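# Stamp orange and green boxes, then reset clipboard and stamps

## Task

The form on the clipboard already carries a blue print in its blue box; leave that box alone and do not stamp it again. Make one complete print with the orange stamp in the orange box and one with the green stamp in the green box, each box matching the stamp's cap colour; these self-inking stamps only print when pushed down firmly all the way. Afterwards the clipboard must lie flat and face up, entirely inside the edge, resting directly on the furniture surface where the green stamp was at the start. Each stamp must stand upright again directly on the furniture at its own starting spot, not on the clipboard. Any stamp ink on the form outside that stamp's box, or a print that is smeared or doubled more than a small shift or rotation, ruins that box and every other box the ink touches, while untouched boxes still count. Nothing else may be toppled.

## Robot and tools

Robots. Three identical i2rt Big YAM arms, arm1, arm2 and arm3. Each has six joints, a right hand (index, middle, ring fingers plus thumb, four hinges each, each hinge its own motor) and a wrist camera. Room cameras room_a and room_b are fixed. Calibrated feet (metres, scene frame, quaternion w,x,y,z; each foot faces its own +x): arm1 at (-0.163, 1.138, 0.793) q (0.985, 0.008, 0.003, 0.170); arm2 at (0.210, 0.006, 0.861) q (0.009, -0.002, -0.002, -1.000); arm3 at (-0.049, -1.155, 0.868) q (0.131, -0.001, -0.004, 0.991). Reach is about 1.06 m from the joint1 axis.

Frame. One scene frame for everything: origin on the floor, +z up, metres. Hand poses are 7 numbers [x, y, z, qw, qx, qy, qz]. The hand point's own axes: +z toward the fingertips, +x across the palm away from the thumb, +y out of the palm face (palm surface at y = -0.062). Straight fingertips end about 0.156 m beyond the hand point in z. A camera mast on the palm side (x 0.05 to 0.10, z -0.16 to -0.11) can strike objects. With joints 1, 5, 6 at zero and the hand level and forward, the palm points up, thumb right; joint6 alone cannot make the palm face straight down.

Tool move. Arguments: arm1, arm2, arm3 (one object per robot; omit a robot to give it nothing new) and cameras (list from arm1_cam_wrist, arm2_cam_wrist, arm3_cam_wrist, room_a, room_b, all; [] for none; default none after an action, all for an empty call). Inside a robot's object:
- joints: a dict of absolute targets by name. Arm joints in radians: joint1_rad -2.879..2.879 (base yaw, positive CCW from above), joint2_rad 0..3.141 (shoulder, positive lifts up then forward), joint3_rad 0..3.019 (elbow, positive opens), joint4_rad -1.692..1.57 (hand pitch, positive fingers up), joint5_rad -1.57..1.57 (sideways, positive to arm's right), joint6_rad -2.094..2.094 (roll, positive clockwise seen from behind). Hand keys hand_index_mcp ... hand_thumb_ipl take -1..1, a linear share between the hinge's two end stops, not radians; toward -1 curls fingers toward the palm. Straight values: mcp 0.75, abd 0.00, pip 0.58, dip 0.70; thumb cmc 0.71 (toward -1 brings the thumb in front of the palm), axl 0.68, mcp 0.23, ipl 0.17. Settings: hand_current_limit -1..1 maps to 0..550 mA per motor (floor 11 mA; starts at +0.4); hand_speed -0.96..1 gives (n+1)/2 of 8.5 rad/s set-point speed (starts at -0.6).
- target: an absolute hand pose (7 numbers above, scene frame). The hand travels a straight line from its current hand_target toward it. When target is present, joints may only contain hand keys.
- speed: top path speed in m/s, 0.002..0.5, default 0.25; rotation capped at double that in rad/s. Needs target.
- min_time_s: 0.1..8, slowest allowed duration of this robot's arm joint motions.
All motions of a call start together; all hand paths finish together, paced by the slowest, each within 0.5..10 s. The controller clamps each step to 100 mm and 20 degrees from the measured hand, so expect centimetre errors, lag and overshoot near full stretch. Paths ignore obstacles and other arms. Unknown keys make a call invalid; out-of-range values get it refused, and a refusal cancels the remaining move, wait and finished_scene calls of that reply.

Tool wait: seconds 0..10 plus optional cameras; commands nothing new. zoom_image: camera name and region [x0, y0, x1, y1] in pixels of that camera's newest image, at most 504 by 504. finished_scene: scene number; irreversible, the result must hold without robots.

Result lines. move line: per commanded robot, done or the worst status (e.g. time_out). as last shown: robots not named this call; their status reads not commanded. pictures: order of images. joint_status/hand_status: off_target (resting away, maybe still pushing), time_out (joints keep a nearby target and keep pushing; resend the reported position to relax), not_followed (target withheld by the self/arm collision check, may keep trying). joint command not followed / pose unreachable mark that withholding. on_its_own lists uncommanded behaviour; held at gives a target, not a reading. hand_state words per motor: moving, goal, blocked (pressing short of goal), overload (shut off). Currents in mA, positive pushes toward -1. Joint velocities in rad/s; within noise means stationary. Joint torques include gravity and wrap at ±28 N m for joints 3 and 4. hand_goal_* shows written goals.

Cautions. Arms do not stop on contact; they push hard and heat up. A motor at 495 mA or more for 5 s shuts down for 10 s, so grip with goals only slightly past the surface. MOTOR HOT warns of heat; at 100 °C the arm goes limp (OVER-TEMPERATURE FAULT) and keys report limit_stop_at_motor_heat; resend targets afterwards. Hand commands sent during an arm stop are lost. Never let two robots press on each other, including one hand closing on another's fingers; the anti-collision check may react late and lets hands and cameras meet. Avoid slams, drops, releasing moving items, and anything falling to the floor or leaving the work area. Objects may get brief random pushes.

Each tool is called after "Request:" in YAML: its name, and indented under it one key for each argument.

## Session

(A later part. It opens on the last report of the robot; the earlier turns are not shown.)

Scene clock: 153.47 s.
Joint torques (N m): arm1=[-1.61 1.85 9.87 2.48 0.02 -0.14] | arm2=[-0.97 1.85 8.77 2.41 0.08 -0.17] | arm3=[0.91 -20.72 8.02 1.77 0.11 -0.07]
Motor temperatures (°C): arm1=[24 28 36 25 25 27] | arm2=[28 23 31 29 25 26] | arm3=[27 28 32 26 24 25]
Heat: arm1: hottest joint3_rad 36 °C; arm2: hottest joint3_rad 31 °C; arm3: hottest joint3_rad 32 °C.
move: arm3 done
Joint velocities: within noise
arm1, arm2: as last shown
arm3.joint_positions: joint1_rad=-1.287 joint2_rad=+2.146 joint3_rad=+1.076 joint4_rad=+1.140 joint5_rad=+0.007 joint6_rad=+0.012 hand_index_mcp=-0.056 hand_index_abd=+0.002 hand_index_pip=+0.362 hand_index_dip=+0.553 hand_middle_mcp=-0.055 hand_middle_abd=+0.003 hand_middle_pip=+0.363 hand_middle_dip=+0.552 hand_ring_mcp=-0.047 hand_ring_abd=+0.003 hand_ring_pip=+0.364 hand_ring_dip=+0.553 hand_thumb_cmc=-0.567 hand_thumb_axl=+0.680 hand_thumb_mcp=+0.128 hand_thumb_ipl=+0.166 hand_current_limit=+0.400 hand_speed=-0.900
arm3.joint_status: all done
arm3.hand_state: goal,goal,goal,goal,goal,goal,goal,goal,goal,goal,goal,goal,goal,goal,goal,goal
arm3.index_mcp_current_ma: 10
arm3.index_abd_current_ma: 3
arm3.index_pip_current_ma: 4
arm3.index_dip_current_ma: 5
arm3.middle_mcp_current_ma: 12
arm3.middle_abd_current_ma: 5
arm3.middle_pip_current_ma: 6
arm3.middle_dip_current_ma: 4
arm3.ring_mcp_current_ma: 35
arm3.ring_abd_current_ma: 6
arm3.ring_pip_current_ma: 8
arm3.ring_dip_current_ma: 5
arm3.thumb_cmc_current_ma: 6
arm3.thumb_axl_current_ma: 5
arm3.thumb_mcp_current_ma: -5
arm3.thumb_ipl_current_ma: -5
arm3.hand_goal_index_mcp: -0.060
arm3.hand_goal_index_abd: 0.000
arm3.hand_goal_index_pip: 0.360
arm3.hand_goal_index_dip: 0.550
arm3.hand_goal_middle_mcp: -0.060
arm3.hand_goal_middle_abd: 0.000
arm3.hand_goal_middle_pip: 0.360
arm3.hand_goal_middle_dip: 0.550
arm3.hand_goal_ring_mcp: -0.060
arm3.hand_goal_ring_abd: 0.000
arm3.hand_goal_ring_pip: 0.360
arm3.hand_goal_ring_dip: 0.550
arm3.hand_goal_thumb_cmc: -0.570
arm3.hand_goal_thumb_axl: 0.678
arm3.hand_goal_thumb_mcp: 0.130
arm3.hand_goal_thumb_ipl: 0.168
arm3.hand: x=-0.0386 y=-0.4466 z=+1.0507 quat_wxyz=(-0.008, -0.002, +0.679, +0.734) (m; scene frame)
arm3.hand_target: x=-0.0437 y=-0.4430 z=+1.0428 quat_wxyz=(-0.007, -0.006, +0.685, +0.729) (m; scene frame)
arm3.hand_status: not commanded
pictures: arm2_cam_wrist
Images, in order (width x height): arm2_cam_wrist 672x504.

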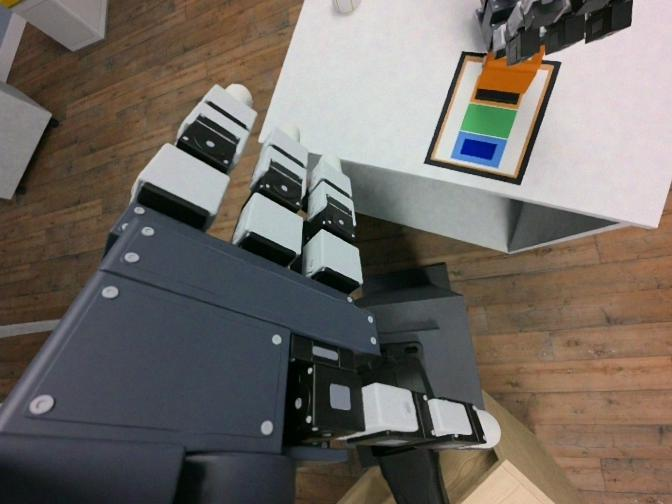

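Request:
move:
  arm3: {"joints": {"joint2_rad": 1.76, "joint3_rad": 1.28, "joint4_rad": 0.478}, "min_time_s": 1.5}

Request:
move:
  arm3: {"joints": {"joint1_rad": -0.879, "joint2_rad": 2.187, "joint3_rad": 1.943, "joint4_rad": 0.222, "joint5_rad": 1.009, "joint6_rad": 1.584, "hand_ring_mcp": 0.754, "hand_ring_pip": 0.576, "hand_ring_dip": 0.696}, "min_time_s": 3}
  cameras: ["arm2_cam_wrist", "arm3_cam_wrist"]

Request:
zoom_image:
  camera: "arm2_cam_wrist"
  region: [425, 20, 565, 190]

Scene clock: 155.90 s.
Joint torques (N m): arm1=[-1.49 1.79 9.85 2.47 0.02 -0.14] | arm2=[-1.03 1.79 8.79 2.41 0.08 -0.17] | arm3=[0.91 -18.96 14.76 1.55 0.11 -0.07]
Motor temperatures (°C): arm1=[24 28 36 25 25 27] | arm2=[28 23 31 29 25 26] | arm3=[27 28 32 26 24 25]
Heat: arm1: hottest joint3_rad 36 °C; arm2: hottest joint3_rad 31 °C; arm3: hottest joint3_rad 32 °C.
move: arm3 done
Joint velocities: within noise
arm1, arm2: as last shown
arm3.joint_positions: joint1_rad=-1.287 joint2_rad=+1.743 joint3_rad=+1.244 joint4_rad=+0.495 joint5_rad=+0.007 joint6_rad=+0.012 hand_index_mcp=-0.056 hand_index_abd=+0.002 hand_index_pip=+0.362 hand_index_dip=+0.553 hand_middle_mcp=-0.055 hand_middle_abd=+0.003 hand_middle_pip=+0.363 hand_middle_dip=+0.552 hand_ring_mcp=-0.048 hand_ring_abd=+0.003 hand_ring_pip=+0.364 hand_ring_dip=+0.552 hand_thumb_cmc=-0.567 hand_thumb_axl=+0.680 hand_thumb_mcp=+0.128 hand_thumb_ipl=+0.166 hand_current_limit=+0.400 hand_speed=-0.900
arm3.joint_status: all done
arm3.hand_state: goal,goal,goal,goal,goal,goal,goal,goal,goal,goal,goal,goal,goal,goal,goal,goal
arm3.index_mcp_current_ma: 10
arm3.index_abd_current_ma: 3
arm3.index_pip_current_ma: 4
arm3.index_dip_current_ma: 5
arm3.middle_mcp_current_ma: 12
arm3.middle_abd_current_ma: 5
arm3.middle_pip_current_ma: 6
arm3.middle_dip_current_ma: 4
arm3.ring_mcp_current_ma: 33
arm3.ring_abd_current_ma: 6
arm3.ring_pip_current_ma: 8
arm3.ring_dip_current_ma: 5
arm3.thumb_cmc_current_ma: 6
arm3.thumb_axl_current_ma: 5
arm3.thumb_mcp_current_ma: -5
arm3.thumb_ipl_current_ma: -5
arm3.hand_goal_index_mcp: -0.060
arm3.hand_goal_index_abd: 0.000
arm3.hand_goal_index_pip: 0.360
arm3.hand_goal_index_dip: 0.550
arm3.hand_goal_middle_mcp: -0.060
arm3.hand_goal_middle_abd: 0.000
arm3.hand_goal_middle_pip: 0.360
arm3.hand_goal_middle_dip: 0.550
arm3.hand_goal_ring_mcp: -0.060
arm3.hand_goal_ring_abd: 0.000
arm3.hand_goal_ring_pip: 0.360
arm3.hand_goal_ring_dip: 0.550
arm3.hand_goal_thumb_cmc: -0.570
arm3.hand_goal_thumb_axl: 0.678
arm3.hand_goal_thumb_mcp: 0.130
arm3.hand_goal_thumb_ipl: 0.168
arm3.hand: x=-0.0400 y=-0.4205 z=+1.2659 quat_wxyz=(-0.008, -0.002, +0.706, +0.708) (m; scene frame)
arm3.hand_target: x=-0.0454 y=-0.4114 z=+1.2713 quat_wxyz=(-0.006, -0.006, +0.705, +0.709) (m; scene frame)
arm3.hand_status: not commanded
pictures: none

Scene clock: 159.60 s.
Joint torques (N m): arm1=[-1.55 1.79 9.87 2.44 0.02 -0.13] | arm2=[-1.08 1.85 8.77 2.41 0.08 -0.16] | arm3=[0.09 -24.59 16.18 0.9 0.17 -0.16]
Motor temperatures (°C): arm1=[24 28 36 25 25 27] | arm2=[28 23 31 29 25 26] | arm3=[27 28 32 26 24 25]
Heat: arm1: hottest joint3_rad 36 °C; arm2: hottest joint3_rad 31 °C; arm3: hottest joint3_rad 32 °C.
move: arm3 done
Joint velocities: within noise
arm1, arm2: as last shown
arm3.joint_positions: joint1_rad=-0.877 joint2_rad=+2.158 joint3_rad=+1.893 joint4_rad=+0.238 joint5_rad=+1.006 joint6_rad=+1.572 hand_index_mcp=-0.057 hand_index_abd=+0.002 hand_index_pip=+0.362 hand_index_dip=+0.553 hand_middle_mcp=-0.056 hand_middle_abd=+0.003 hand_middle_pip=+0.363 hand_middle_dip=+0.552 hand_ring_mcp=+0.755 hand_ring_abd=+0.003 hand_ring_pip=+0.575 hand_ring_dip=+0.694 hand_thumb_cmc=-0.563 hand_thumb_axl=+0.680 hand_thumb_mcp=+0.128 hand_thumb_ipl=+0.166 hand_current_limit=+0.400 hand_speed=-0.900
arm3.joint_status: all done
arm3.hand_state: goal,goal,goal,goal,goal,goal,goal,goal,goal,goal,goal,goal,goal,goal,goal,goal
arm3.index_mcp_current_ma: 7
arm3.index_abd_current_ma: 3
arm3.index_pip_current_ma: 4
arm3.index_dip_current_ma: 5
arm3.middle_mcp_current_ma: 9
arm3.middle_abd_current_ma: 4
arm3.middle_pip_current_ma: 6
arm3.middle_dip_current_ma: 4
arm3.ring_mcp_current_ma: 2
arm3.ring_abd_current_ma: 5
arm3.ring_pip_current_ma: -1
arm3.ring_dip_current_ma: -4
arm3.thumb_cmc_current_ma: 16
arm3.thumb_axl_current_ma: 5
arm3.thumb_mcp_current_ma: -5
arm3.thumb_ipl_current_ma: -5
arm3.hand_goal_index_mcp: -0.060
arm3.hand_goal_index_abd: 0.000
arm3.hand_goal_index_pip: 0.360
arm3.hand_goal_index_dip: 0.550
arm3.hand_goal_middle_mcp: -0.060
arm3.hand_goal_middle_abd: 0.000
arm3.hand_goal_middle_pip: 0.360
arm3.hand_goal_middle_dip: 0.550
arm3.hand_goal_ring_mcp: 0.754
arm3.hand_goal_ring_abd: 0.000
arm3.hand_goal_ring_pip: 0.576
arm3.hand_goal_ring_dip: 0.696
arm3.hand_goal_thumb_cmc: -0.570
arm3.hand_goal_thumb_axl: 0.678
arm3.hand_goal_thumb_mcp: 0.130
arm3.hand_goal_thumb_ipl: 0.168
arm3.hand: x=-0.1886 y=-0.3939 z=+1.1555 quat_wxyz=(-0.330, +0.620, +0.345, +0.623) (m; scene frame)
arm3.hand_target: x=-0.1911 y=-0.3848 z=+1.1546 quat_wxyz=(-0.334, +0.623, +0.338, +0.622) (m; scene frame)
arm3.hand_status: not commanded
pictures: arm2_cam_wrist, arm3_cam_wrist
Images, in order (width x height): arm2_cam_wrist 672x504, arm3_cam_wrist 672x504.

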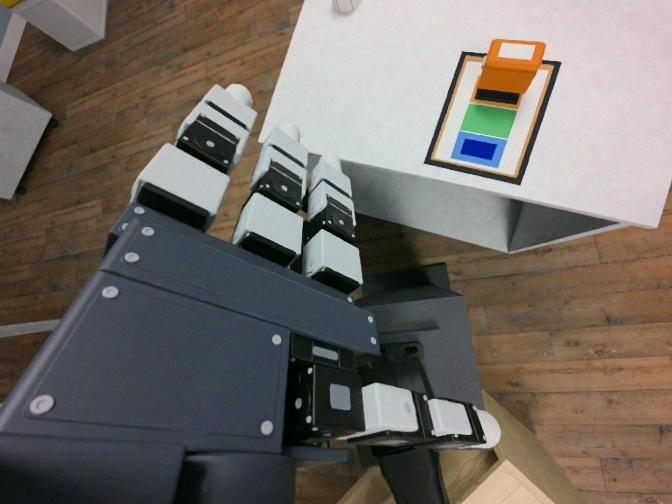

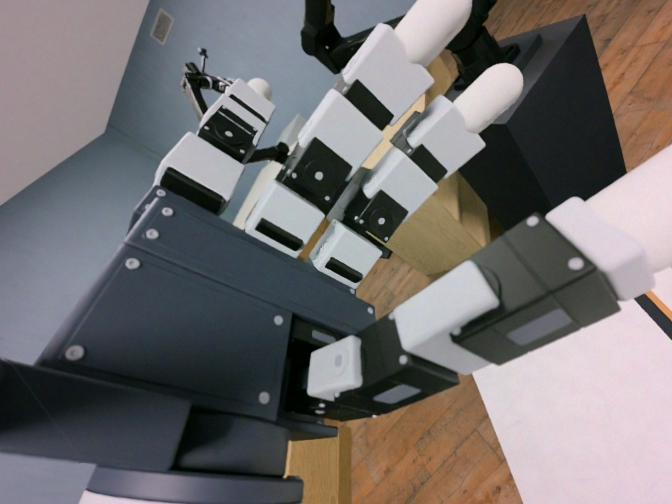

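Scaled by 2.965 from the camera's 672x504 image, which has a finer 960x720 frame.

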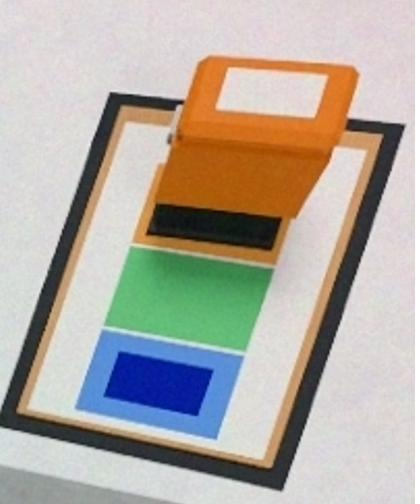

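Request:
move:
  arm3: {"target": [-0.214, -0.355, 0.93, 0.3374, -0.6214, -0.3374, -0.6214], "speed": 0.25}

Request:
move:
  arm3: {"target": [-0.214, -0.355, 0.864, 0.3374, -0.6214, -0.3374, -0.6214], "speed": 0.1}
  cameras: ["arm2_cam_wrist", "arm3_cam_wrist"]

Scene clock: 161.87 s.
Joint torques (N m): arm1=[-1.55 1.85 9.87 2.47 0.02 -0.14] | arm2=[-1.03 1.85 8.76 2.41 0.08 -0.16] | arm3=[0.91 -29.04 13.85 2.19 0.21 -0.23]
Motor temperatures (°C): arm1=[24 28 36 25 25 27] | arm2=[28 23 31 29 25 25] | arm3=[27 28 33 26 24 25]
Heat: arm1: hottest joint3_rad 36 °C; arm2: hottest joint3_rad 31 °C; arm3: hottest joint3_rad 33 °C.
move: arm3 off_target
Joint velocities: within noise
arm1, arm2: as last shown
arm3.joint_positions: joint1_rad=-0.874 joint2_rad=+2.548 joint3_rad=+1.965 joint4_rad=+0.515 joint5_rad=+1.014 joint6_rad=+1.580 hand_index_mcp=-0.057 hand_index_abd=+0.002 hand_index_pip=+0.362 hand_index_dip=+0.553 hand_middle_mcp=-0.057 hand_middle_abd=+0.003 hand_middle_pip=+0.363 hand_middle_dip=+0.552 hand_ring_mcp=+0.755 hand_ring_abd=+0.003 hand_ring_pip=+0.575 hand_ring_dip=+0.694 hand_thumb_cmc=-0.562 hand_thumb_axl=+0.680 hand_thumb_mcp=+0.128 hand_thumb_ipl=+0.166 hand_current_limit=+0.400 hand_speed=-0.900
arm3.joint_status: not commanded
arm3.hand_state: goal,goal,goal,goal,goal,goal,goal,goal,goal,goal,goal,goal,goal,goal,goal,goal
arm3.index_mcp_current_ma: 5
arm3.index_abd_current_ma: 3
arm3.index_pip_current_ma: 4
arm3.index_dip_current_ma: 5
arm3.middle_mcp_current_ma: 6
arm3.middle_abd_current_ma: 4
arm3.middle_pip_current_ma: 6
arm3.middle_dip_current_ma: 4
arm3.ring_mcp_current_ma: 2
arm3.ring_abd_current_ma: 5
arm3.ring_pip_current_ma: -1
arm3.ring_dip_current_ma: -4
arm3.thumb_cmc_current_ma: 18
arm3.thumb_axl_current_ma: 5
arm3.thumb_mcp_current_ma: -5
arm3.thumb_ipl_current_ma: -5
arm3.hand_goal_index_mcp: -0.060
arm3.hand_goal_index_abd: 0.000
arm3.hand_goal_index_pip: 0.360
arm3.hand_goal_index_dip: 0.550
arm3.hand_goal_middle_mcp: -0.060
arm3.hand_goal_middle_abd: 0.000
arm3.hand_goal_middle_pip: 0.360
arm3.hand_goal_middle_dip: 0.550
arm3.hand_goal_ring_mcp: 0.754
arm3.hand_goal_ring_abd: 0.000
arm3.hand_goal_ring_pip: 0.576
arm3.hand_goal_ring_dip: 0.696
arm3.hand_goal_thumb_cmc: -0.570
arm3.hand_goal_thumb_axl: 0.678
arm3.hand_goal_thumb_mcp: 0.130
arm3.hand_goal_thumb_ipl: 0.168
arm3.hand: x=-0.2036 y=-0.3624 z=+0.9189 quat_wxyz=(-0.316, +0.623, +0.355, +0.621) (m; scene frame)
arm3.hand_target: x=-0.2138 y=-0.3558 z=+0.9301 quat_wxyz=(-0.338, +0.622, +0.338, +0.621) (m; scene frame)
arm3.hand_status: off_target (0.017 m and 3.2 deg from the pose sent, 0.230 m and 1.3 deg at the start)
pictures: none

Scene clock: 163.40 s.
Joint torques (N m): arm1=[-1.55 1.85 9.88 2.47 0.02 -0.14] | arm2=[-1.03 1.79 8.77 2.43 0.08 -0.16] | arm3=[0.91 -28.28 13.48 2.26 0.21 -0.23]
Motor temperatures (°C): arm1=[24 28 36 25 25 27] | arm2=[28 23 31 29 25 25] | arm3=[27 28 33 26 24 25]
Heat: arm1: hottest joint3_rad 36 °C; arm2: hottest joint3_rad 31 °C; arm3: hottest joint3_rad 33 °C.
move: arm3 off_target
Joint velocities: within noise
arm1.joint_positions: joint1_rad=+0.539 joint2_rad=+0.634 joint3_rad=+1.406 joint4_rad=-1.334 joint5_rad=-0.069 joint6_rad=+1.110 hand_index_mcp=+0.754 hand_index_abd=+0.000 hand_index_pip=+0.577 hand_index_dip=+0.696 hand_middle_mcp=+0.754 hand_middle_abd=+0.000 hand_middle_pip=+0.577 hand_middle_dip=+0.696 hand_ring_mcp=+0.754 hand_ring_abd=+0.000 hand_ring_pip=+0.577 hand_ring_dip=+0.696 hand_thumb_cmc=+0.714 hand_thumb_axl=+0.677 hand_thumb_mcp=+0.226 hand_thumb_ipl=+0.168 hand_current_limit=+0.400 hand_speed=-0.600
arm1.joint_status: not commanded
arm1.hand_state: goal,goal,goal,goal,goal,goal,goal,goal,goal,goal,goal,goal,goal,goal,goal,goal
arm1.index_mcp_current_ma: 0
arm1.index_abd_current_ma: 0
arm1.index_pip_current_ma: 0
arm1.index_dip_current_ma: 0
arm1.middle_mcp_current_ma: 0
arm1.middle_abd_current_ma: 0
arm1.middle_pip_current_ma: 0
arm1.middle_dip_current_ma: 0
arm1.ring_mcp_current_ma: 0
arm1.ring_abd_current_ma: 0
arm1.ring_pip_current_ma: 0
arm1.ring_dip_current_ma: 0
arm1.thumb_cmc_current_ma: 0
arm1.thumb_axl_current_ma: 0
arm1.thumb_mcp_current_ma: 0
arm1.thumb_ipl_current_ma: 0
arm1.hand_goal_index_mcp: 0.754
arm1.hand_goal_index_abd: 0.000
arm1.hand_goal_index_pip: 0.576
arm1.hand_goal_index_dip: 0.696
arm1.hand_goal_middle_mcp: 0.754
arm1.hand_goal_middle_abd: 0.000
arm1.hand_goal_middle_pip: 0.576
arm1.hand_goal_middle_dip: 0.696
arm1.hand_goal_ring_mcp: 0.754
arm1.hand_goal_ring_abd: 0.000
arm1.hand_goal_ring_pip: 0.576
arm1.hand_goal_ring_dip: 0.696
arm1.hand_goal_thumb_cmc: 0.714
arm1.hand_goal_thumb_axl: 0.678
arm1.hand_goal_thumb_mcp: 0.226
arm1.hand_goal_thumb_ipl: 0.168
arm1.hand: x=+0.0601 y=+1.2783 z=+1.3493 quat_wxyz=(-0.137, +0.676, +0.553, +0.467) (m; scene frame)
arm1.hand_target: x=+0.0586 y=+1.2762 z=+1.3602 quat_wxyz=(-0.139, +0.671, +0.550, +0.478) (m; scene frame)
arm1.hand_status: not commanded
arm2.joint_positions: joint1_rad=+1.820 joint2_rad=+0.271 joint3_rad=+0.773 joint4_rad=-1.104 joint5_rad=+0.113 joint6_rad=+1.139 hand_index_mcp=+0.756 hand_index_abd=+0.001 hand_index_pip=+0.577 hand_index_dip=+0.696 hand_middle_mcp=+0.756 hand_middle_abd=+0.001 hand_middle_pip=+0.577 hand_middle_dip=+0.696 hand_ring_mcp=+0.756 hand_ring_abd=+0.001 hand_ring_pip=+0.577 hand_ring_dip=+0.696 hand_thumb_cmc=+0.715 hand_thumb_axl=+0.677 hand_thumb_mcp=+0.225 hand_thumb_ipl=+0.168 hand_current_limit=+0.400 hand_speed=-0.600
arm2.joint_status: not commanded
arm2.hand_state: goal,goal,goal,goal,goal,goal,goal,goal,goal,goal,goal,goal,goal,goal,goal,goal
arm2.index_mcp_current_ma: 7
arm2.index_abd_current_ma: 2
arm2.index_pip_current_ma: 2
arm2.index_dip_current_ma: 0
arm2.middle_mcp_current_ma: 7
arm2.middle_abd_current_ma: 2
arm2.middle_pip_current_ma: 2
arm2.middle_dip_current_ma: 0
arm2.ring_mcp_current_ma: 8
arm2.ring_abd_current_ma: 2
arm2.ring_pip_current_ma: 2
arm2.ring_dip_current_ma: 0
arm2.thumb_cmc_current_ma: 4
arm2.thumb_axl_current_ma: -3
arm2.thumb_mcp_current_ma: -3
arm2.thumb_ipl_current_ma: -1
arm2.hand_goal_index_mcp: 0.754
arm2.hand_goal_index_abd: 0.000
arm2.hand_goal_index_pip: 0.576
arm2.hand_goal_index_dip: 0.696
arm2.hand_goal_middle_mcp: 0.754
arm2.hand_goal_middle_abd: 0.000
arm2.hand_goal_middle_pip: 0.576
arm2.hand_goal_middle_dip: 0.696
arm2.hand_goal_ring_mcp: 0.754
arm2.hand_goal_ring_abd: 0.000
arm2.hand_goal_ring_pip: 0.576
arm2.hand_goal_ring_dip: 0.696
arm2.hand_goal_thumb_cmc: 0.714
arm2.hand_goal_thumb_axl: 0.678
arm2.hand_goal_thumb_mcp: 0.226
arm2.hand_goal_thumb_ipl: 0.168
arm2.hand: x=+0.1657 y=-0.2270 z=+1.2214 quat_wxyz=(+0.390, +0.789, -0.395, +0.262) (m; scene frame)
arm2.hand_target: x=+0.1637 y=-0.2274 z=+1.2301 quat_wxyz=(+0.403, +0.782, -0.392, +0.268) (m; scene frame)
arm2.hand_status: not commanded
arm3.joint_positions: joint1_rad=-0.874 joint2_rad=+2.654 joint3_rad=+2.009 joint4_rad=+0.586 joint5_rad=+1.014 joint6_rad=+1.580 hand_index_mcp=-0.057 hand_index_abd=+0.002 hand_index_pip=+0.362 hand_index_dip=+0.553 hand_middle_mcp=-0.057 hand_middle_abd=+0.003 hand_middle_pip=+0.363 hand_middle_dip=+0.552 hand_ring_mcp=+0.755 hand_ring_abd=+0.003 hand_ring_pip=+0.575 hand_ring_dip=+0.694 hand_thumb_cmc=-0.562 hand_thumb_axl=+0.680 hand_thumb_mcp=+0.128 hand_thumb_ipl=+0.166 hand_current_limit=+0.400 hand_speed=-0.900
arm3.joint_status: not commanded
arm3.hand_state: goal,goal,goal,goal,goal,goal,goal,goal,goal,goal,goal,goal,goal,goal,goal,goal
arm3.index_mcp_current_ma: 5
arm3.index_abd_current_ma: 3
arm3.index_pip_current_ma: 4
arm3.index_dip_current_ma: 5
arm3.middle_mcp_current_ma: 6
arm3.middle_abd_current_ma: 4
arm3.middle_pip_current_ma: 6
arm3.middle_dip_current_ma: 4
arm3.ring_mcp_current_ma: 2
arm3.ring_abd_current_ma: 5
arm3.ring_pip_current_ma: -1
arm3.ring_dip_current_ma: -4
arm3.thumb_cmc_current_ma: 18
arm3.thumb_axl_current_ma: 5
arm3.thumb_mcp_current_ma: -5
arm3.thumb_ipl_current_ma: -5
arm3.hand_goal_index_mcp: -0.060
arm3.hand_goal_index_abd: 0.000
arm3.hand_goal_index_pip: 0.360
arm3.hand_goal_index_dip: 0.550
arm3.hand_goal_middle_mcp: -0.060
arm3.hand_goal_middle_abd: 0.000
arm3.hand_goal_middle_pip: 0.360
arm3.hand_goal_middle_dip: 0.550
arm3.hand_goal_ring_mcp: 0.754
arm3.hand_goal_ring_abd: 0.000
arm3.hand_goal_ring_pip: 0.576
arm3.hand_goal_ring_dip: 0.696
arm3.hand_goal_thumb_cmc: -0.570
arm3.hand_goal_thumb_axl: 0.678
arm3.hand_goal_thumb_mcp: 0.130
arm3.hand_goal_thumb_ipl: 0.168
arm3.hand: x=-0.2038 y=-0.3610 z=+0.8619 quat_wxyz=(-0.319, +0.622, +0.352, +0.622) (m; scene frame)
arm3.hand_target: x=-0.2137 y=-0.3555 z=+0.8643 quat_wxyz=(-0.338, +0.622, +0.338, +0.621) (m; scene frame)
arm3.hand_status: off_target (0.012 m and 2.7 deg from the pose sent, 0.056 m and 3.2 deg at the start)
pictures: arm2_cam_wrist, arm3_cam_wrist
Images, in order (width x height): arm2_cam_wrist 672x504, arm3_cam_wrist 672x504.

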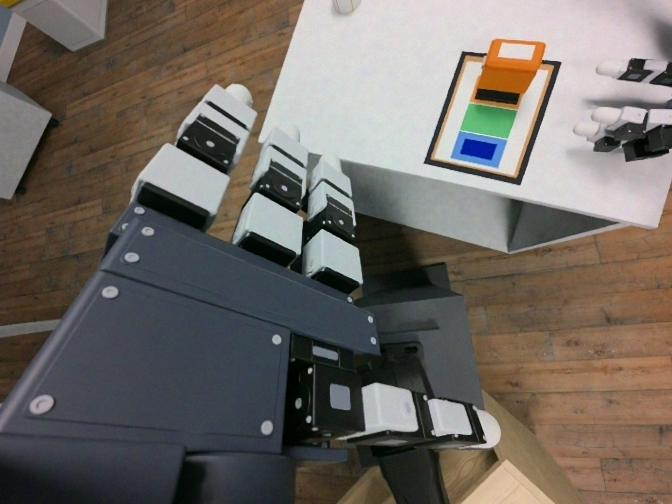

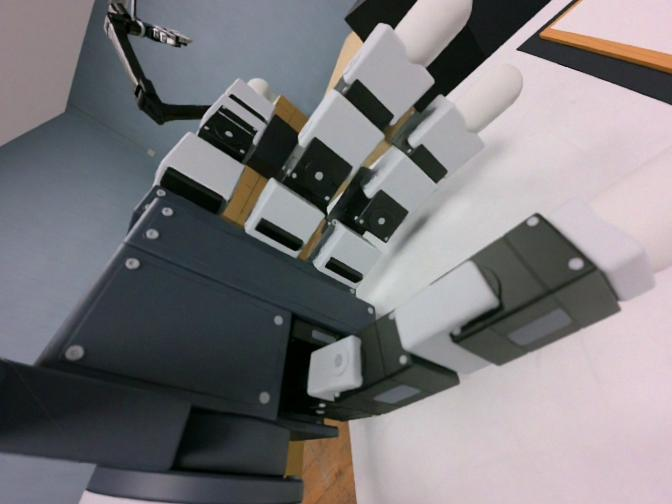

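Request:
move:
  arm3: {"target": [-0.13, -0.405, 0.866, 0.3374, -0.6214, -0.3374, -0.6214], "speed": 0.1}
  cameras: ["arm2_cam_wrist", "arm3_cam_wrist"]

Request:
zoom_image:
  camera: "arm2_cam_wrist"
  region: [465, 20, 635, 170]

Scene clock: 165.10 s.
Joint torques (N m): arm1=[-1.61 1.85 9.88 2.48 0.02 -0.14] | arm2=[-0.97 1.85 8.77 2.41 0.08 -0.17] | arm3=[0.21 -27.52 8.03 2.33 -0.08 -0.27]
Motor temperatures (°C): arm1=[24 28 36 25 25 27] | arm2=[28 23 31 29 25 25] | arm3=[27 28 33 26 24 25]
Heat: arm1: hottest joint3_rad 36 °C; arm2: hottest joint3_rad 31 °C; arm3: hottest joint3_rad 33 °C.
move: arm3 done
Joint velocities: within noise
arm1, arm2: as last shown
arm3.joint_positions: joint1_rad=-0.943 joint2_rad=+2.503 joint3_rad=+1.671 joint4_rad=+0.801 joint5_rad=+0.943 joint6_rad=+1.580 hand_index_mcp=-0.058 hand_index_abd=+0.002 hand_index_pip=+0.362 hand_index_dip=+0.553 hand_middle_mcp=-0.057 hand_middle_abd=+0.003 hand_middle_pip=+0.363 hand_middle_dip=+0.552 hand_ring_mcp=+0.755 hand_ring_abd=+0.003 hand_ring_pip=+0.575 hand_ring_dip=+0.694 hand_thumb_cmc=-0.562 hand_thumb_axl=+0.680 hand_thumb_mcp=+0.128 hand_thumb_ipl=+0.166 hand_current_limit=+0.400 hand_speed=-0.900
arm3.joint_status: not commanded
arm3.hand_state: goal,goal,goal,goal,goal,goal,goal,goal,goal,goal,goal,goal,goal,goal,goal,goal
arm3.index_mcp_current_ma: 4
arm3.index_abd_current_ma: 3
arm3.index_pip_current_ma: 4
arm3.index_dip_current_ma: 5
arm3.middle_mcp_current_ma: 6
arm3.middle_abd_current_ma: 4
arm3.middle_pip_current_ma: 6
arm3.middle_dip_current_ma: 4
arm3.ring_mcp_current_ma: 2
arm3.ring_abd_current_ma: 5
arm3.ring_pip_current_ma: -1
arm3.ring_dip_current_ma: -4
arm3.thumb_cmc_current_ma: 18
arm3.thumb_axl_current_ma: 5
arm3.thumb_mcp_current_ma: -5
arm3.thumb_ipl_current_ma: -5
arm3.hand_goal_index_mcp: -0.060
arm3.hand_goal_index_abd: 0.000
arm3.hand_goal_index_pip: 0.360
arm3.hand_goal_index_dip: 0.550
arm3.hand_goal_middle_mcp: -0.060
arm3.hand_goal_middle_abd: 0.000
arm3.hand_goal_middle_pip: 0.360
arm3.hand_goal_middle_dip: 0.550
arm3.hand_goal_ring_mcp: 0.754
arm3.hand_goal_ring_abd: 0.000
arm3.hand_goal_ring_pip: 0.576
arm3.hand_goal_ring_dip: 0.696
arm3.hand_goal_thumb_cmc: -0.570
arm3.hand_goal_thumb_axl: 0.678
arm3.hand_goal_thumb_mcp: 0.130
arm3.hand_goal_thumb_ipl: 0.168
arm3.hand: x=-0.1307 y=-0.4047 z=+0.8653 quat_wxyz=(-0.330, +0.622, +0.343, +0.621) (m; scene frame)
arm3.hand_target: x=-0.1300 y=-0.4051 z=+0.8659 quat_wxyz=(-0.337, +0.622, +0.337, +0.621) (m; scene frame)
arm3.hand_status: done (0.001 m and 1.1 deg from the pose sent, 0.086 m and 2.7 deg at the start)
pictures: arm2_cam_wrist, arm3_cam_wrist
Images, in order (width x height): arm2_cam_wrist 672x504, arm3_cam_wrist 672x504.

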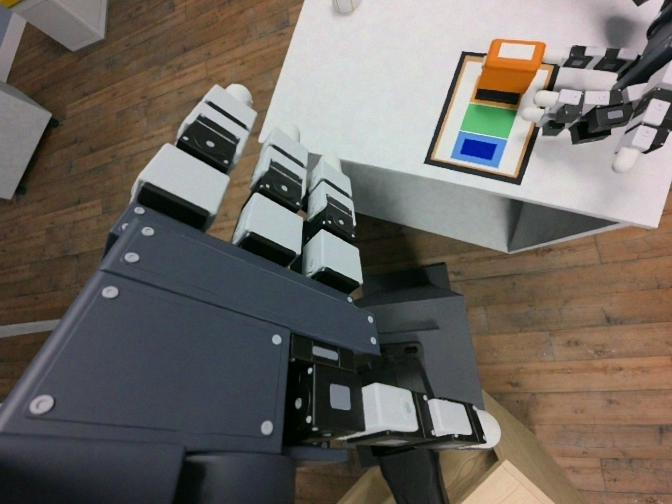

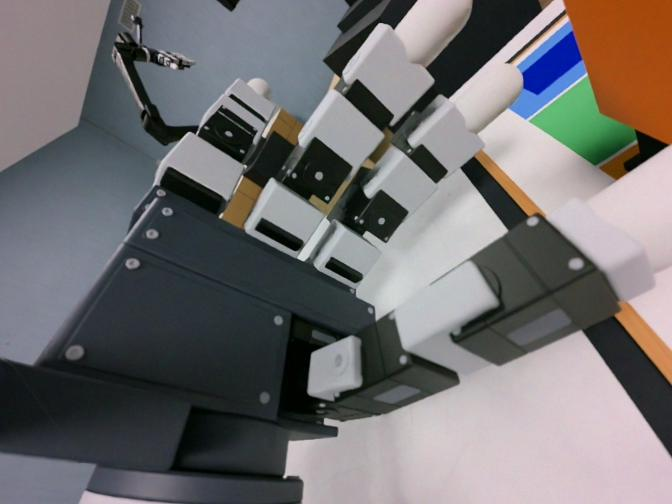

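Scaled by 2.965 from the camera's 672x504 image, which has a finer 960x720 frame.

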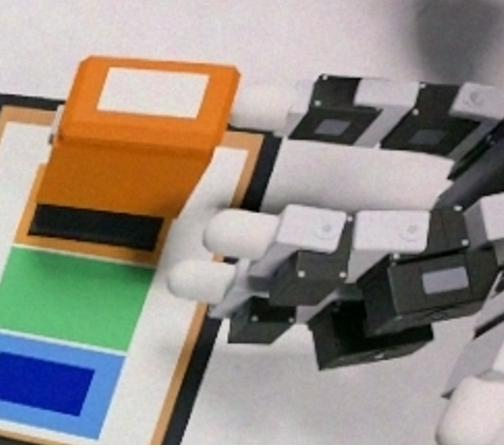

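Request:
move:
  arm3: {"target": [-0.082, -0.437, 0.866, 0.3374, -0.6214, -0.3374, -0.6214], "speed": 0.08}
  cameras: ["arm2_cam_wrist", "arm3_cam_wrist"]

Request:
zoom_image:
  camera: "arm2_cam_wrist"
  region: [445, 20, 615, 170]

Scene clock: 166.97 s.
Joint torques (N m): arm1=[-1.55 1.79 9.88 2.47 0.03 -0.14] | arm2=[-0.97 1.79 8.77 2.41 0.08 -0.17] | arm3=[0.15 -25.99 7.27 2.39 -0.09 -0.28]
Motor temperatures (°C): arm1=[24 28 36 25 25 27] | arm2=[28 23 31 29 25 25] | arm3=[27 29 33 26 24 25]
Heat: arm1: hottest joint3_rad 36 °C; arm2: hottest joint3_rad 31 °C; arm3: hottest joint3_rad 33 °C.
move: arm3 done
Joint velocities: within noise
arm1, arm2: as last shown
arm3.joint_positions: joint1_rad=-0.994 joint2_rad=+2.427 joint3_rad=+1.487 joint4_rad=+0.909 joint5_rad=+0.892 joint6_rad=+1.580 hand_index_mcp=-0.058 hand_index_abd=+0.002 hand_index_pip=+0.362 hand_index_dip=+0.553 hand_middle_mcp=-0.057 hand_middle_abd=+0.003 hand_middle_pip=+0.363 hand_middle_dip=+0.552 hand_ring_mcp=+0.755 hand_ring_abd=+0.003 hand_ring_pip=+0.575 hand_ring_dip=+0.694 hand_thumb_cmc=-0.562 hand_thumb_axl=+0.680 hand_thumb_mcp=+0.128 hand_thumb_ipl=+0.166 hand_current_limit=+0.400 hand_speed=-0.900
arm3.joint_status: not commanded
arm3.hand_state: goal,goal,goal,goal,goal,goal,goal,goal,goal,goal,goal,goal,goal,goal,goal,goal
arm3.index_mcp_current_ma: 4
arm3.index_abd_current_ma: 3
arm3.index_pip_current_ma: 4
arm3.index_dip_current_ma: 5
arm3.middle_mcp_current_ma: 6
arm3.middle_abd_current_ma: 4
arm3.middle_pip_current_ma: 6
arm3.middle_dip_current_ma: 4
arm3.ring_mcp_current_ma: 2
arm3.ring_abd_current_ma: 5
arm3.ring_pip_current_ma: -1
arm3.ring_dip_current_ma: -4
arm3.thumb_cmc_current_ma: 18
arm3.thumb_axl_current_ma: 5
arm3.thumb_mcp_current_ma: -5
arm3.thumb_ipl_current_ma: -5
arm3.hand_goal_index_mcp: -0.060
arm3.hand_goal_index_abd: 0.000
arm3.hand_goal_index_pip: 0.360
arm3.hand_goal_index_dip: 0.550
arm3.hand_goal_middle_mcp: -0.060
arm3.hand_goal_middle_abd: 0.000
arm3.hand_goal_middle_pip: 0.360
arm3.hand_goal_middle_dip: 0.550
arm3.hand_goal_ring_mcp: 0.754
arm3.hand_goal_ring_abd: 0.000
arm3.hand_goal_ring_pip: 0.576
arm3.hand_goal_ring_dip: 0.696
arm3.hand_goal_thumb_cmc: -0.570
arm3.hand_goal_thumb_axl: 0.678
arm3.hand_goal_thumb_mcp: 0.130
arm3.hand_goal_thumb_ipl: 0.168
arm3.hand: x=-0.0829 y=-0.4365 z=+0.8647 quat_wxyz=(-0.330, +0.623, +0.343, +0.621) (m; scene frame)
arm3.hand_target: x=-0.0819 y=-0.4370 z=+0.8659 quat_wxyz=(-0.337, +0.622, +0.337, +0.621) (m; scene frame)
arm3.hand_status: done (0.002 m and 1.0 deg from the pose sent, 0.058 m and 1.1 deg at the start)
pictures: arm2_cam_wrist, arm3_cam_wrist
Images, in order (width x height): arm2_cam_wrist 672x504, arm3_cam_wrist 672x504.

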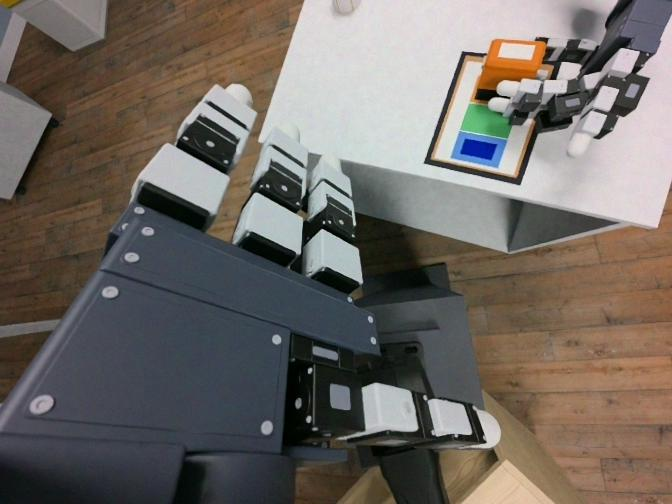

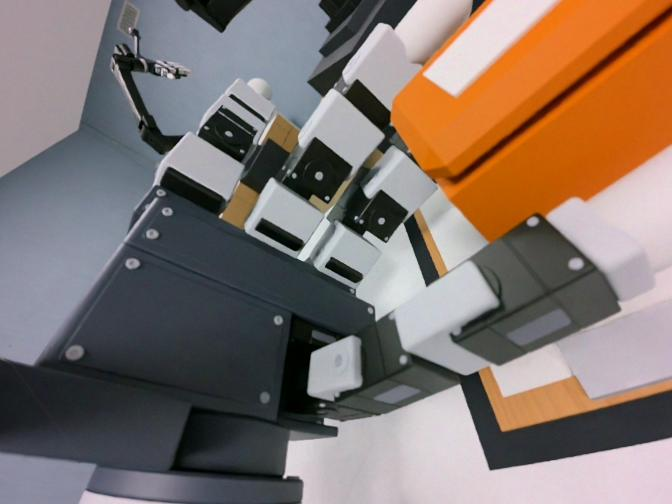

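Scaled by 2.965 from the camera's 672x504 image, which has a finer 960x720 frame.

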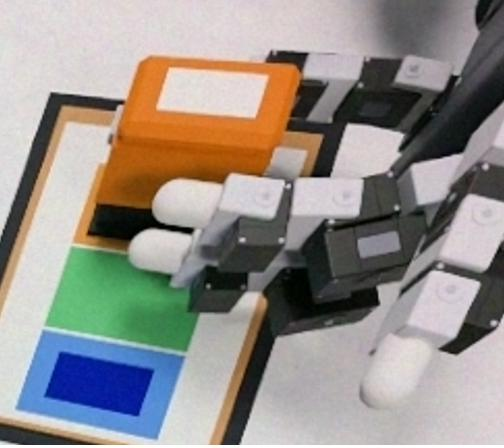

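Request:
move:
  arm3: {"joints": {"hand_index_mcp": -0.18, "hand_middle_mcp": -0.18, "hand_thumb_mcp": 0.06, "hand_thumb_ipl": 0.135}}
  cameras: ["arm2_cam_wrist", "arm3_cam_wrist"]

Request:
zoom_image:
  camera: "arm2_cam_wrist"
  region: [445, 20, 615, 170]

Scene clock: 168.07 s.
Joint torques (N m): arm1=[-1.44 1.85 9.85 2.48 0.03 -0.14] | arm2=[-0.97 1.79 8.77 2.43 0.08 -0.17] | arm3=[0.15 -25.93 7.23 2.39 -0.09 -0.3]
Motor temperatures (°C): arm1=[24 28 36 25 25 27] | arm2=[28 23 31 29 25 25] | arm3=[27 29 33 26 24 25]
Heat: arm1: hottest joint3_rad 36 °C; arm2: hottest joint3_rad 31 °C; arm3: hottest joint3_rad 33 °C.
move: arm3 done
Joint velocities: within noise
arm1, arm2: as last shown
arm3.joint_positions: joint1_rad=-0.994 joint2_rad=+2.426 joint3_rad=+1.487 joint4_rad=+0.909 joint5_rad=+0.892 joint6_rad=+1.580 hand_index_mcp=-0.177 hand_index_abd=+0.002 hand_index_pip=+0.362 hand_index_dip=+0.553 hand_middle_mcp=-0.176 hand_middle_abd=+0.003 hand_middle_pip=+0.363 hand_middle_dip=+0.552 hand_ring_mcp=+0.755 hand_ring_abd=+0.003 hand_ring_pip=+0.575 hand_ring_dip=+0.694 hand_thumb_cmc=-0.563 hand_thumb_axl=+0.680 hand_thumb_mcp=+0.079 hand_thumb_ipl=+0.140 hand_current_limit=+0.400 hand_speed=-0.900
arm3.joint_status: all done
arm3.hand_state: goal,goal,goal,goal,goal,goal,goal,goal,goal,goal,goal,goal,goal,goal,goal,goal
arm3.index_mcp_current_ma: 6
arm3.index_abd_current_ma: 3
arm3.index_pip_current_ma: 4
arm3.index_dip_current_ma: 5
arm3.middle_mcp_current_ma: 8
arm3.middle_abd_current_ma: 4
arm3.middle_pip_current_ma: 6
arm3.middle_dip_current_ma: 4
arm3.ring_mcp_current_ma: 2
arm3.ring_abd_current_ma: 5
arm3.ring_pip_current_ma: -1
arm3.ring_dip_current_ma: -4
arm3.thumb_cmc_current_ma: 17
arm3.thumb_axl_current_ma: 5
arm3.thumb_mcp_current_ma: 74
arm3.thumb_ipl_current_ma: 12
arm3.hand_goal_index_mcp: -0.180
arm3.hand_goal_index_abd: 0.000
arm3.hand_goal_index_pip: 0.360
arm3.hand_goal_index_dip: 0.550
arm3.hand_goal_middle_mcp: -0.180
arm3.hand_goal_middle_abd: 0.000
arm3.hand_goal_middle_pip: 0.360
arm3.hand_goal_middle_dip: 0.550
arm3.hand_goal_ring_mcp: 0.754
arm3.hand_goal_ring_abd: 0.000
arm3.hand_goal_ring_pip: 0.576
arm3.hand_goal_ring_dip: 0.696
arm3.hand_goal_thumb_cmc: -0.570
arm3.hand_goal_thumb_axl: 0.678
arm3.hand_goal_thumb_mcp: 0.060
arm3.hand_goal_thumb_ipl: 0.136
arm3.hand: x=-0.0830 y=-0.4365 z=+0.8649 quat_wxyz=(-0.331, +0.623, +0.343, +0.621) (m; scene frame)
arm3.hand_target: x=-0.0820 y=-0.4370 z=+0.8661 quat_wxyz=(-0.337, +0.622, +0.337, +0.621) (m; scene frame)
arm3.hand_status: not commanded
pictures: arm2_cam_wrist, arm3_cam_wrist
Images, in order (width x height): arm2_cam_wrist 672x504, arm3_cam_wrist 672x504.

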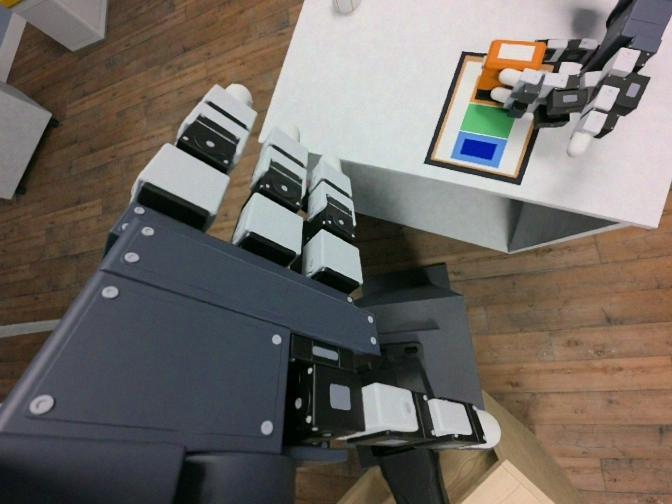

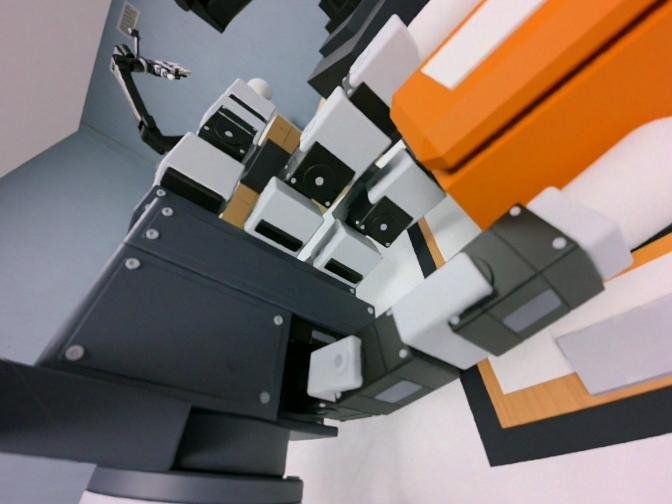

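Scaled by 2.965 from the camera's 672x504 image, which has a finer 960x720 frame.

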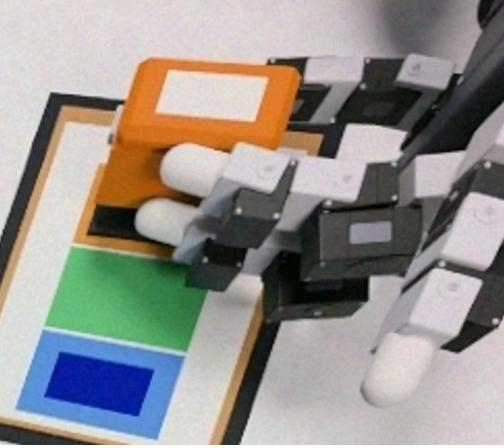

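Request:
move:
  arm3: {"joints": {"hand_index_mcp": -0.29, "hand_middle_mcp": -0.29, "hand_thumb_mcp": 0.0, "hand_thumb_ipl": 0.11}}
  cameras: ["arm2_cam_wrist", "arm3_cam_wrist"]

Request:
zoom_image:
  camera: "arm2_cam_wrist"
  region: [445, 20, 615, 170]

Scene clock: 168.97 s.
Joint torques (N m): arm1=[-1.61 1.9 9.89 2.45 0.02 -0.14] | arm2=[-0.97 1.85 8.76 2.41 0.08 -0.17] | arm3=[0.21 -25.93 7.24 2.37 -0.09 -0.3]
Motor temperatures (°C): arm1=[24 28 36 25 25 27] | arm2=[28 23 31 29 25 25] | arm3=[27 29 33 26 24 25]
Heat: arm1: hottest joint3_rad 36 °C; arm2: hottest joint3_rad 31 °C; arm3: hottest joint3_rad 33 °C.
move: arm3 off_target
Joint velocities: within noise
arm1, arm2: as last shown
arm3.joint_positions: joint1_rad=-0.994 joint2_rad=+2.426 joint3_rad=+1.487 joint4_rad=+0.909 joint5_rad=+0.892 joint6_rad=+1.580 hand_index_mcp=-0.210 hand_index_abd=+0.002 hand_index_pip=+0.379 hand_index_dip=+0.559 hand_middle_mcp=-0.215 hand_middle_abd=+0.003 hand_middle_pip=+0.380 hand_middle_dip=+0.557 hand_ring_mcp=+0.755 hand_ring_abd=+0.003 hand_ring_pip=+0.575 hand_ring_dip=+0.694 hand_thumb_cmc=-0.559 hand_thumb_axl=+0.680 hand_thumb_mcp=+0.074 hand_thumb_ipl=+0.139 hand_current_limit=+0.400 hand_speed=-0.900
arm3.joint_status: hand_index_mcp off_target (ended at -0.210, target -0.290); hand_middle_mcp off_target (ended at -0.215, target -0.290); hand_thumb_mcp off_target (ended at +0.074, target +0.000); hand_thumb_ipl off_target (ended at +0.139, target +0.110)
arm3.hand_state: blocked,goal,goal,goal,blocked,goal,goal,goal,goal,goal,goal,goal,goal,goal,blocked,blocked
arm3.index_mcp_current_ma: 320
arm3.index_abd_current_ma: 3
arm3.index_pip_current_ma: 53
arm3.index_dip_current_ma: 22
arm3.middle_mcp_current_ma: 298
arm3.middle_abd_current_ma: 4
arm3.middle_pip_current_ma: 56
arm3.middle_dip_current_ma: 17
arm3.ring_mcp_current_ma: 2
arm3.ring_abd_current_ma: 5
arm3.ring_pip_current_ma: -1
arm3.ring_dip_current_ma: -4
arm3.thumb_cmc_current_ma: 29
arm3.thumb_axl_current_ma: 4
arm3.thumb_mcp_current_ma: 368
arm3.thumb_ipl_current_ma: 123
arm3.hand_goal_index_mcp: -0.290
arm3.hand_goal_index_abd: 0.000
arm3.hand_goal_index_pip: 0.360
arm3.hand_goal_index_dip: 0.550
arm3.hand_goal_middle_mcp: -0.290
arm3.hand_goal_middle_abd: 0.000
arm3.hand_goal_middle_pip: 0.360
arm3.hand_goal_middle_dip: 0.550
arm3.hand_goal_ring_mcp: 0.754
arm3.hand_goal_ring_abd: 0.000
arm3.hand_goal_ring_pip: 0.576
arm3.hand_goal_ring_dip: 0.696
arm3.hand_goal_thumb_cmc: -0.570
arm3.hand_goal_thumb_axl: 0.678
arm3.hand_goal_thumb_mcp: 0.000
arm3.hand_goal_thumb_ipl: 0.110
arm3.hand: x=-0.0830 y=-0.4365 z=+0.8649 quat_wxyz=(-0.331, +0.623, +0.343, +0.621) (m; scene frame)
arm3.hand_target: x=-0.0820 y=-0.4370 z=+0.8661 quat_wxyz=(-0.337, +0.622, +0.337, +0.621) (m; scene frame)
arm3.hand_status: not commanded
pictures: arm2_cam_wrist, arm3_cam_wrist
Images, in order (width x height): arm2_cam_wrist 672x504, arm3_cam_wrist 672x504.

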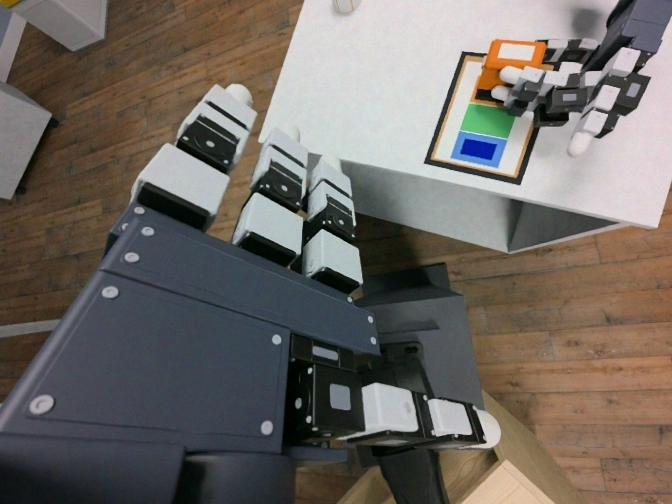

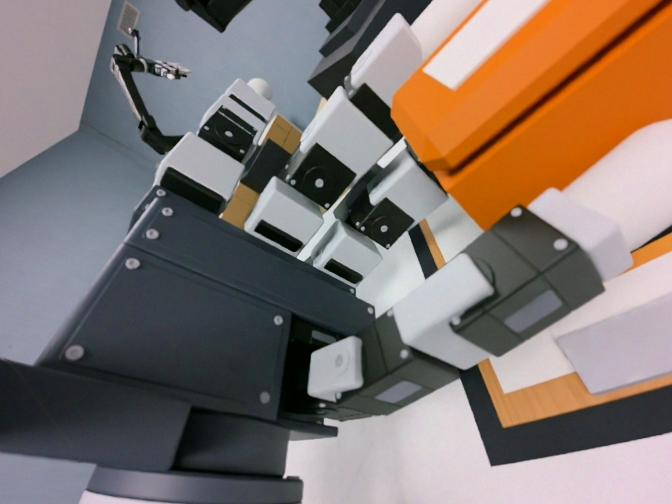

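Scaled by 2.965 from the camera's 672x504 image, which has a finer 960x720 frame.

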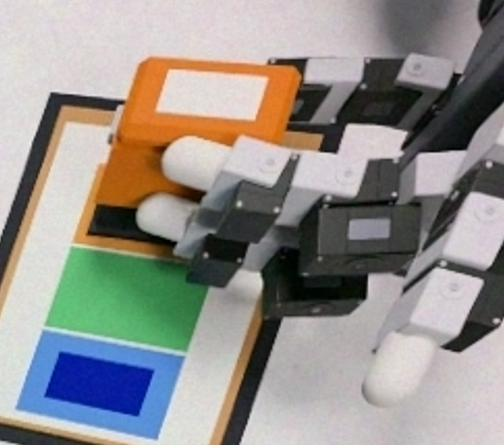

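Request:
move:
  arm3: {"target": [-0.084, -0.434, 0.96, 0.3374, -0.6214, -0.3374, -0.6214], "speed": 0.1}
  cameras: ["arm2_cam_wrist", "arm3_cam_wrist"]

Request:
zoom_image:
  camera: "arm2_cam_wrist"
  region: [425, 20, 595, 190]

Scene clock: 170.70 s.
Joint torques (N m): arm1=[-1.49 1.79 9.87 2.47 0.03 -0.13] | arm2=[-0.97 1.79 8.77 2.41 0.08 -0.17] | arm3=[0.26 -25.52 8.64 1.05 -0.08 -0.38]
Motor temperatures (°C): arm1=[24 28 36 25 25 27] | arm2=[28 23 31 29 25 25] | arm3=[27 29 33 26 24 25]
Heat: arm1: hottest joint3_rad 36 °C; arm2: hottest joint3_rad 31 °C; arm3: hottest joint3_rad 33 °C.
move: arm3 done
Joint velocities: within noise
arm1, arm2: as last shown
arm3.joint_positions: joint1_rad=-0.994 joint2_rad=+2.249 joint3_rad=+1.457 joint4_rad=+0.793 joint5_rad=+0.891 joint6_rad=+1.587 hand_index_mcp=-0.210 hand_index_abd=+0.004 hand_index_pip=+0.384 hand_index_dip=+0.563 hand_middle_mcp=-0.231 hand_middle_abd=+0.005 hand_middle_pip=+0.380 hand_middle_dip=+0.558 hand_ring_mcp=+0.755 hand_ring_abd=+0.003 hand_ring_pip=+0.575 hand_ring_dip=+0.694 hand_thumb_cmc=-0.535 hand_thumb_axl=+0.684 hand_thumb_mcp=+0.074 hand_thumb_ipl=+0.139 hand_current_limit=+0.400 hand_speed=-0.900
arm3.joint_status: not commanded
arm3.hand_state: blocked,goal,blocked,goal,blocked,goal,blocked,goal,goal,goal,goal,goal,blocked,goal,blocked,blocked
arm3.index_mcp_current_ma: 320
arm3.index_abd_current_ma: 6
arm3.index_pip_current_ma: 71
arm3.index_dip_current_ma: 35
arm3.middle_mcp_current_ma: 220
arm3.middle_abd_current_ma: 8
arm3.middle_pip_current_ma: 56
arm3.middle_dip_current_ma: 17
arm3.ring_mcp_current_ma: 2
arm3.ring_abd_current_ma: 5
arm3.ring_pip_current_ma: -1
arm3.ring_dip_current_ma: -4
arm3.thumb_cmc_current_ma: 114
arm3.thumb_axl_current_ma: 16
arm3.thumb_mcp_current_ma: 368
arm3.thumb_ipl_current_ma: 123
arm3.hand_goal_index_mcp: -0.290
arm3.hand_goal_index_abd: 0.000
arm3.hand_goal_index_pip: 0.360
arm3.hand_goal_index_dip: 0.550
arm3.hand_goal_middle_mcp: -0.290
arm3.hand_goal_middle_abd: 0.000
arm3.hand_goal_middle_pip: 0.360
arm3.hand_goal_middle_dip: 0.550
arm3.hand_goal_ring_mcp: 0.754
arm3.hand_goal_ring_abd: 0.000
arm3.hand_goal_ring_pip: 0.576
arm3.hand_goal_ring_dip: 0.696
arm3.hand_goal_thumb_cmc: -0.570
arm3.hand_goal_thumb_axl: 0.678
arm3.hand_goal_thumb_mcp: 0.000
arm3.hand_goal_thumb_ipl: 0.110
arm3.hand: x=-0.0847 y=-0.4333 z=+0.9598 quat_wxyz=(-0.344, +0.622, +0.330, +0.621) (m; scene frame)
arm3.hand_target: x=-0.0840 y=-0.4339 z=+0.9601 quat_wxyz=(-0.338, +0.621, +0.337, +0.621) (m; scene frame)
arm3.hand_status: done (0.001 m and 1.2 deg from the pose sent, 0.095 m and 1.0 deg at the start)
pictures: arm2_cam_wrist, arm3_cam_wrist
Images, in order (width x height): arm2_cam_wrist 672x504, arm3_cam_wrist 672x504.

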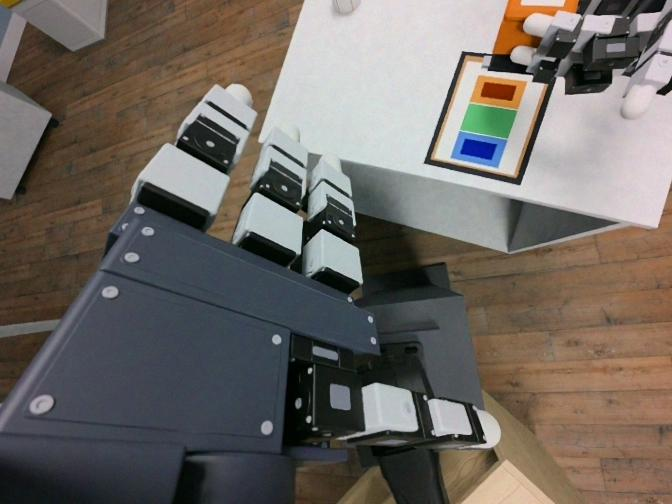

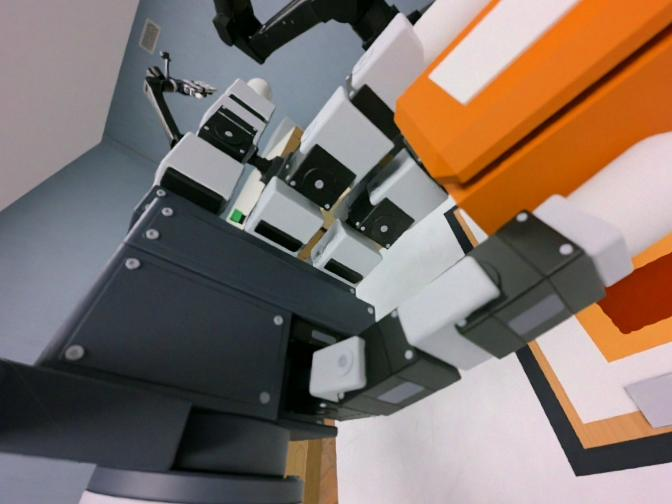

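Scaled by 2.965 from the camera's 672x504 image, which has a finer 960x720 frame.

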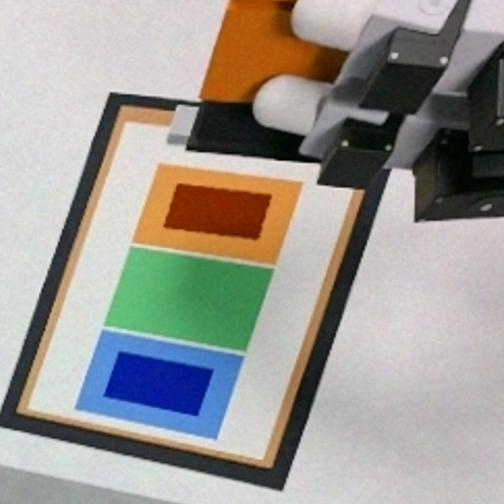

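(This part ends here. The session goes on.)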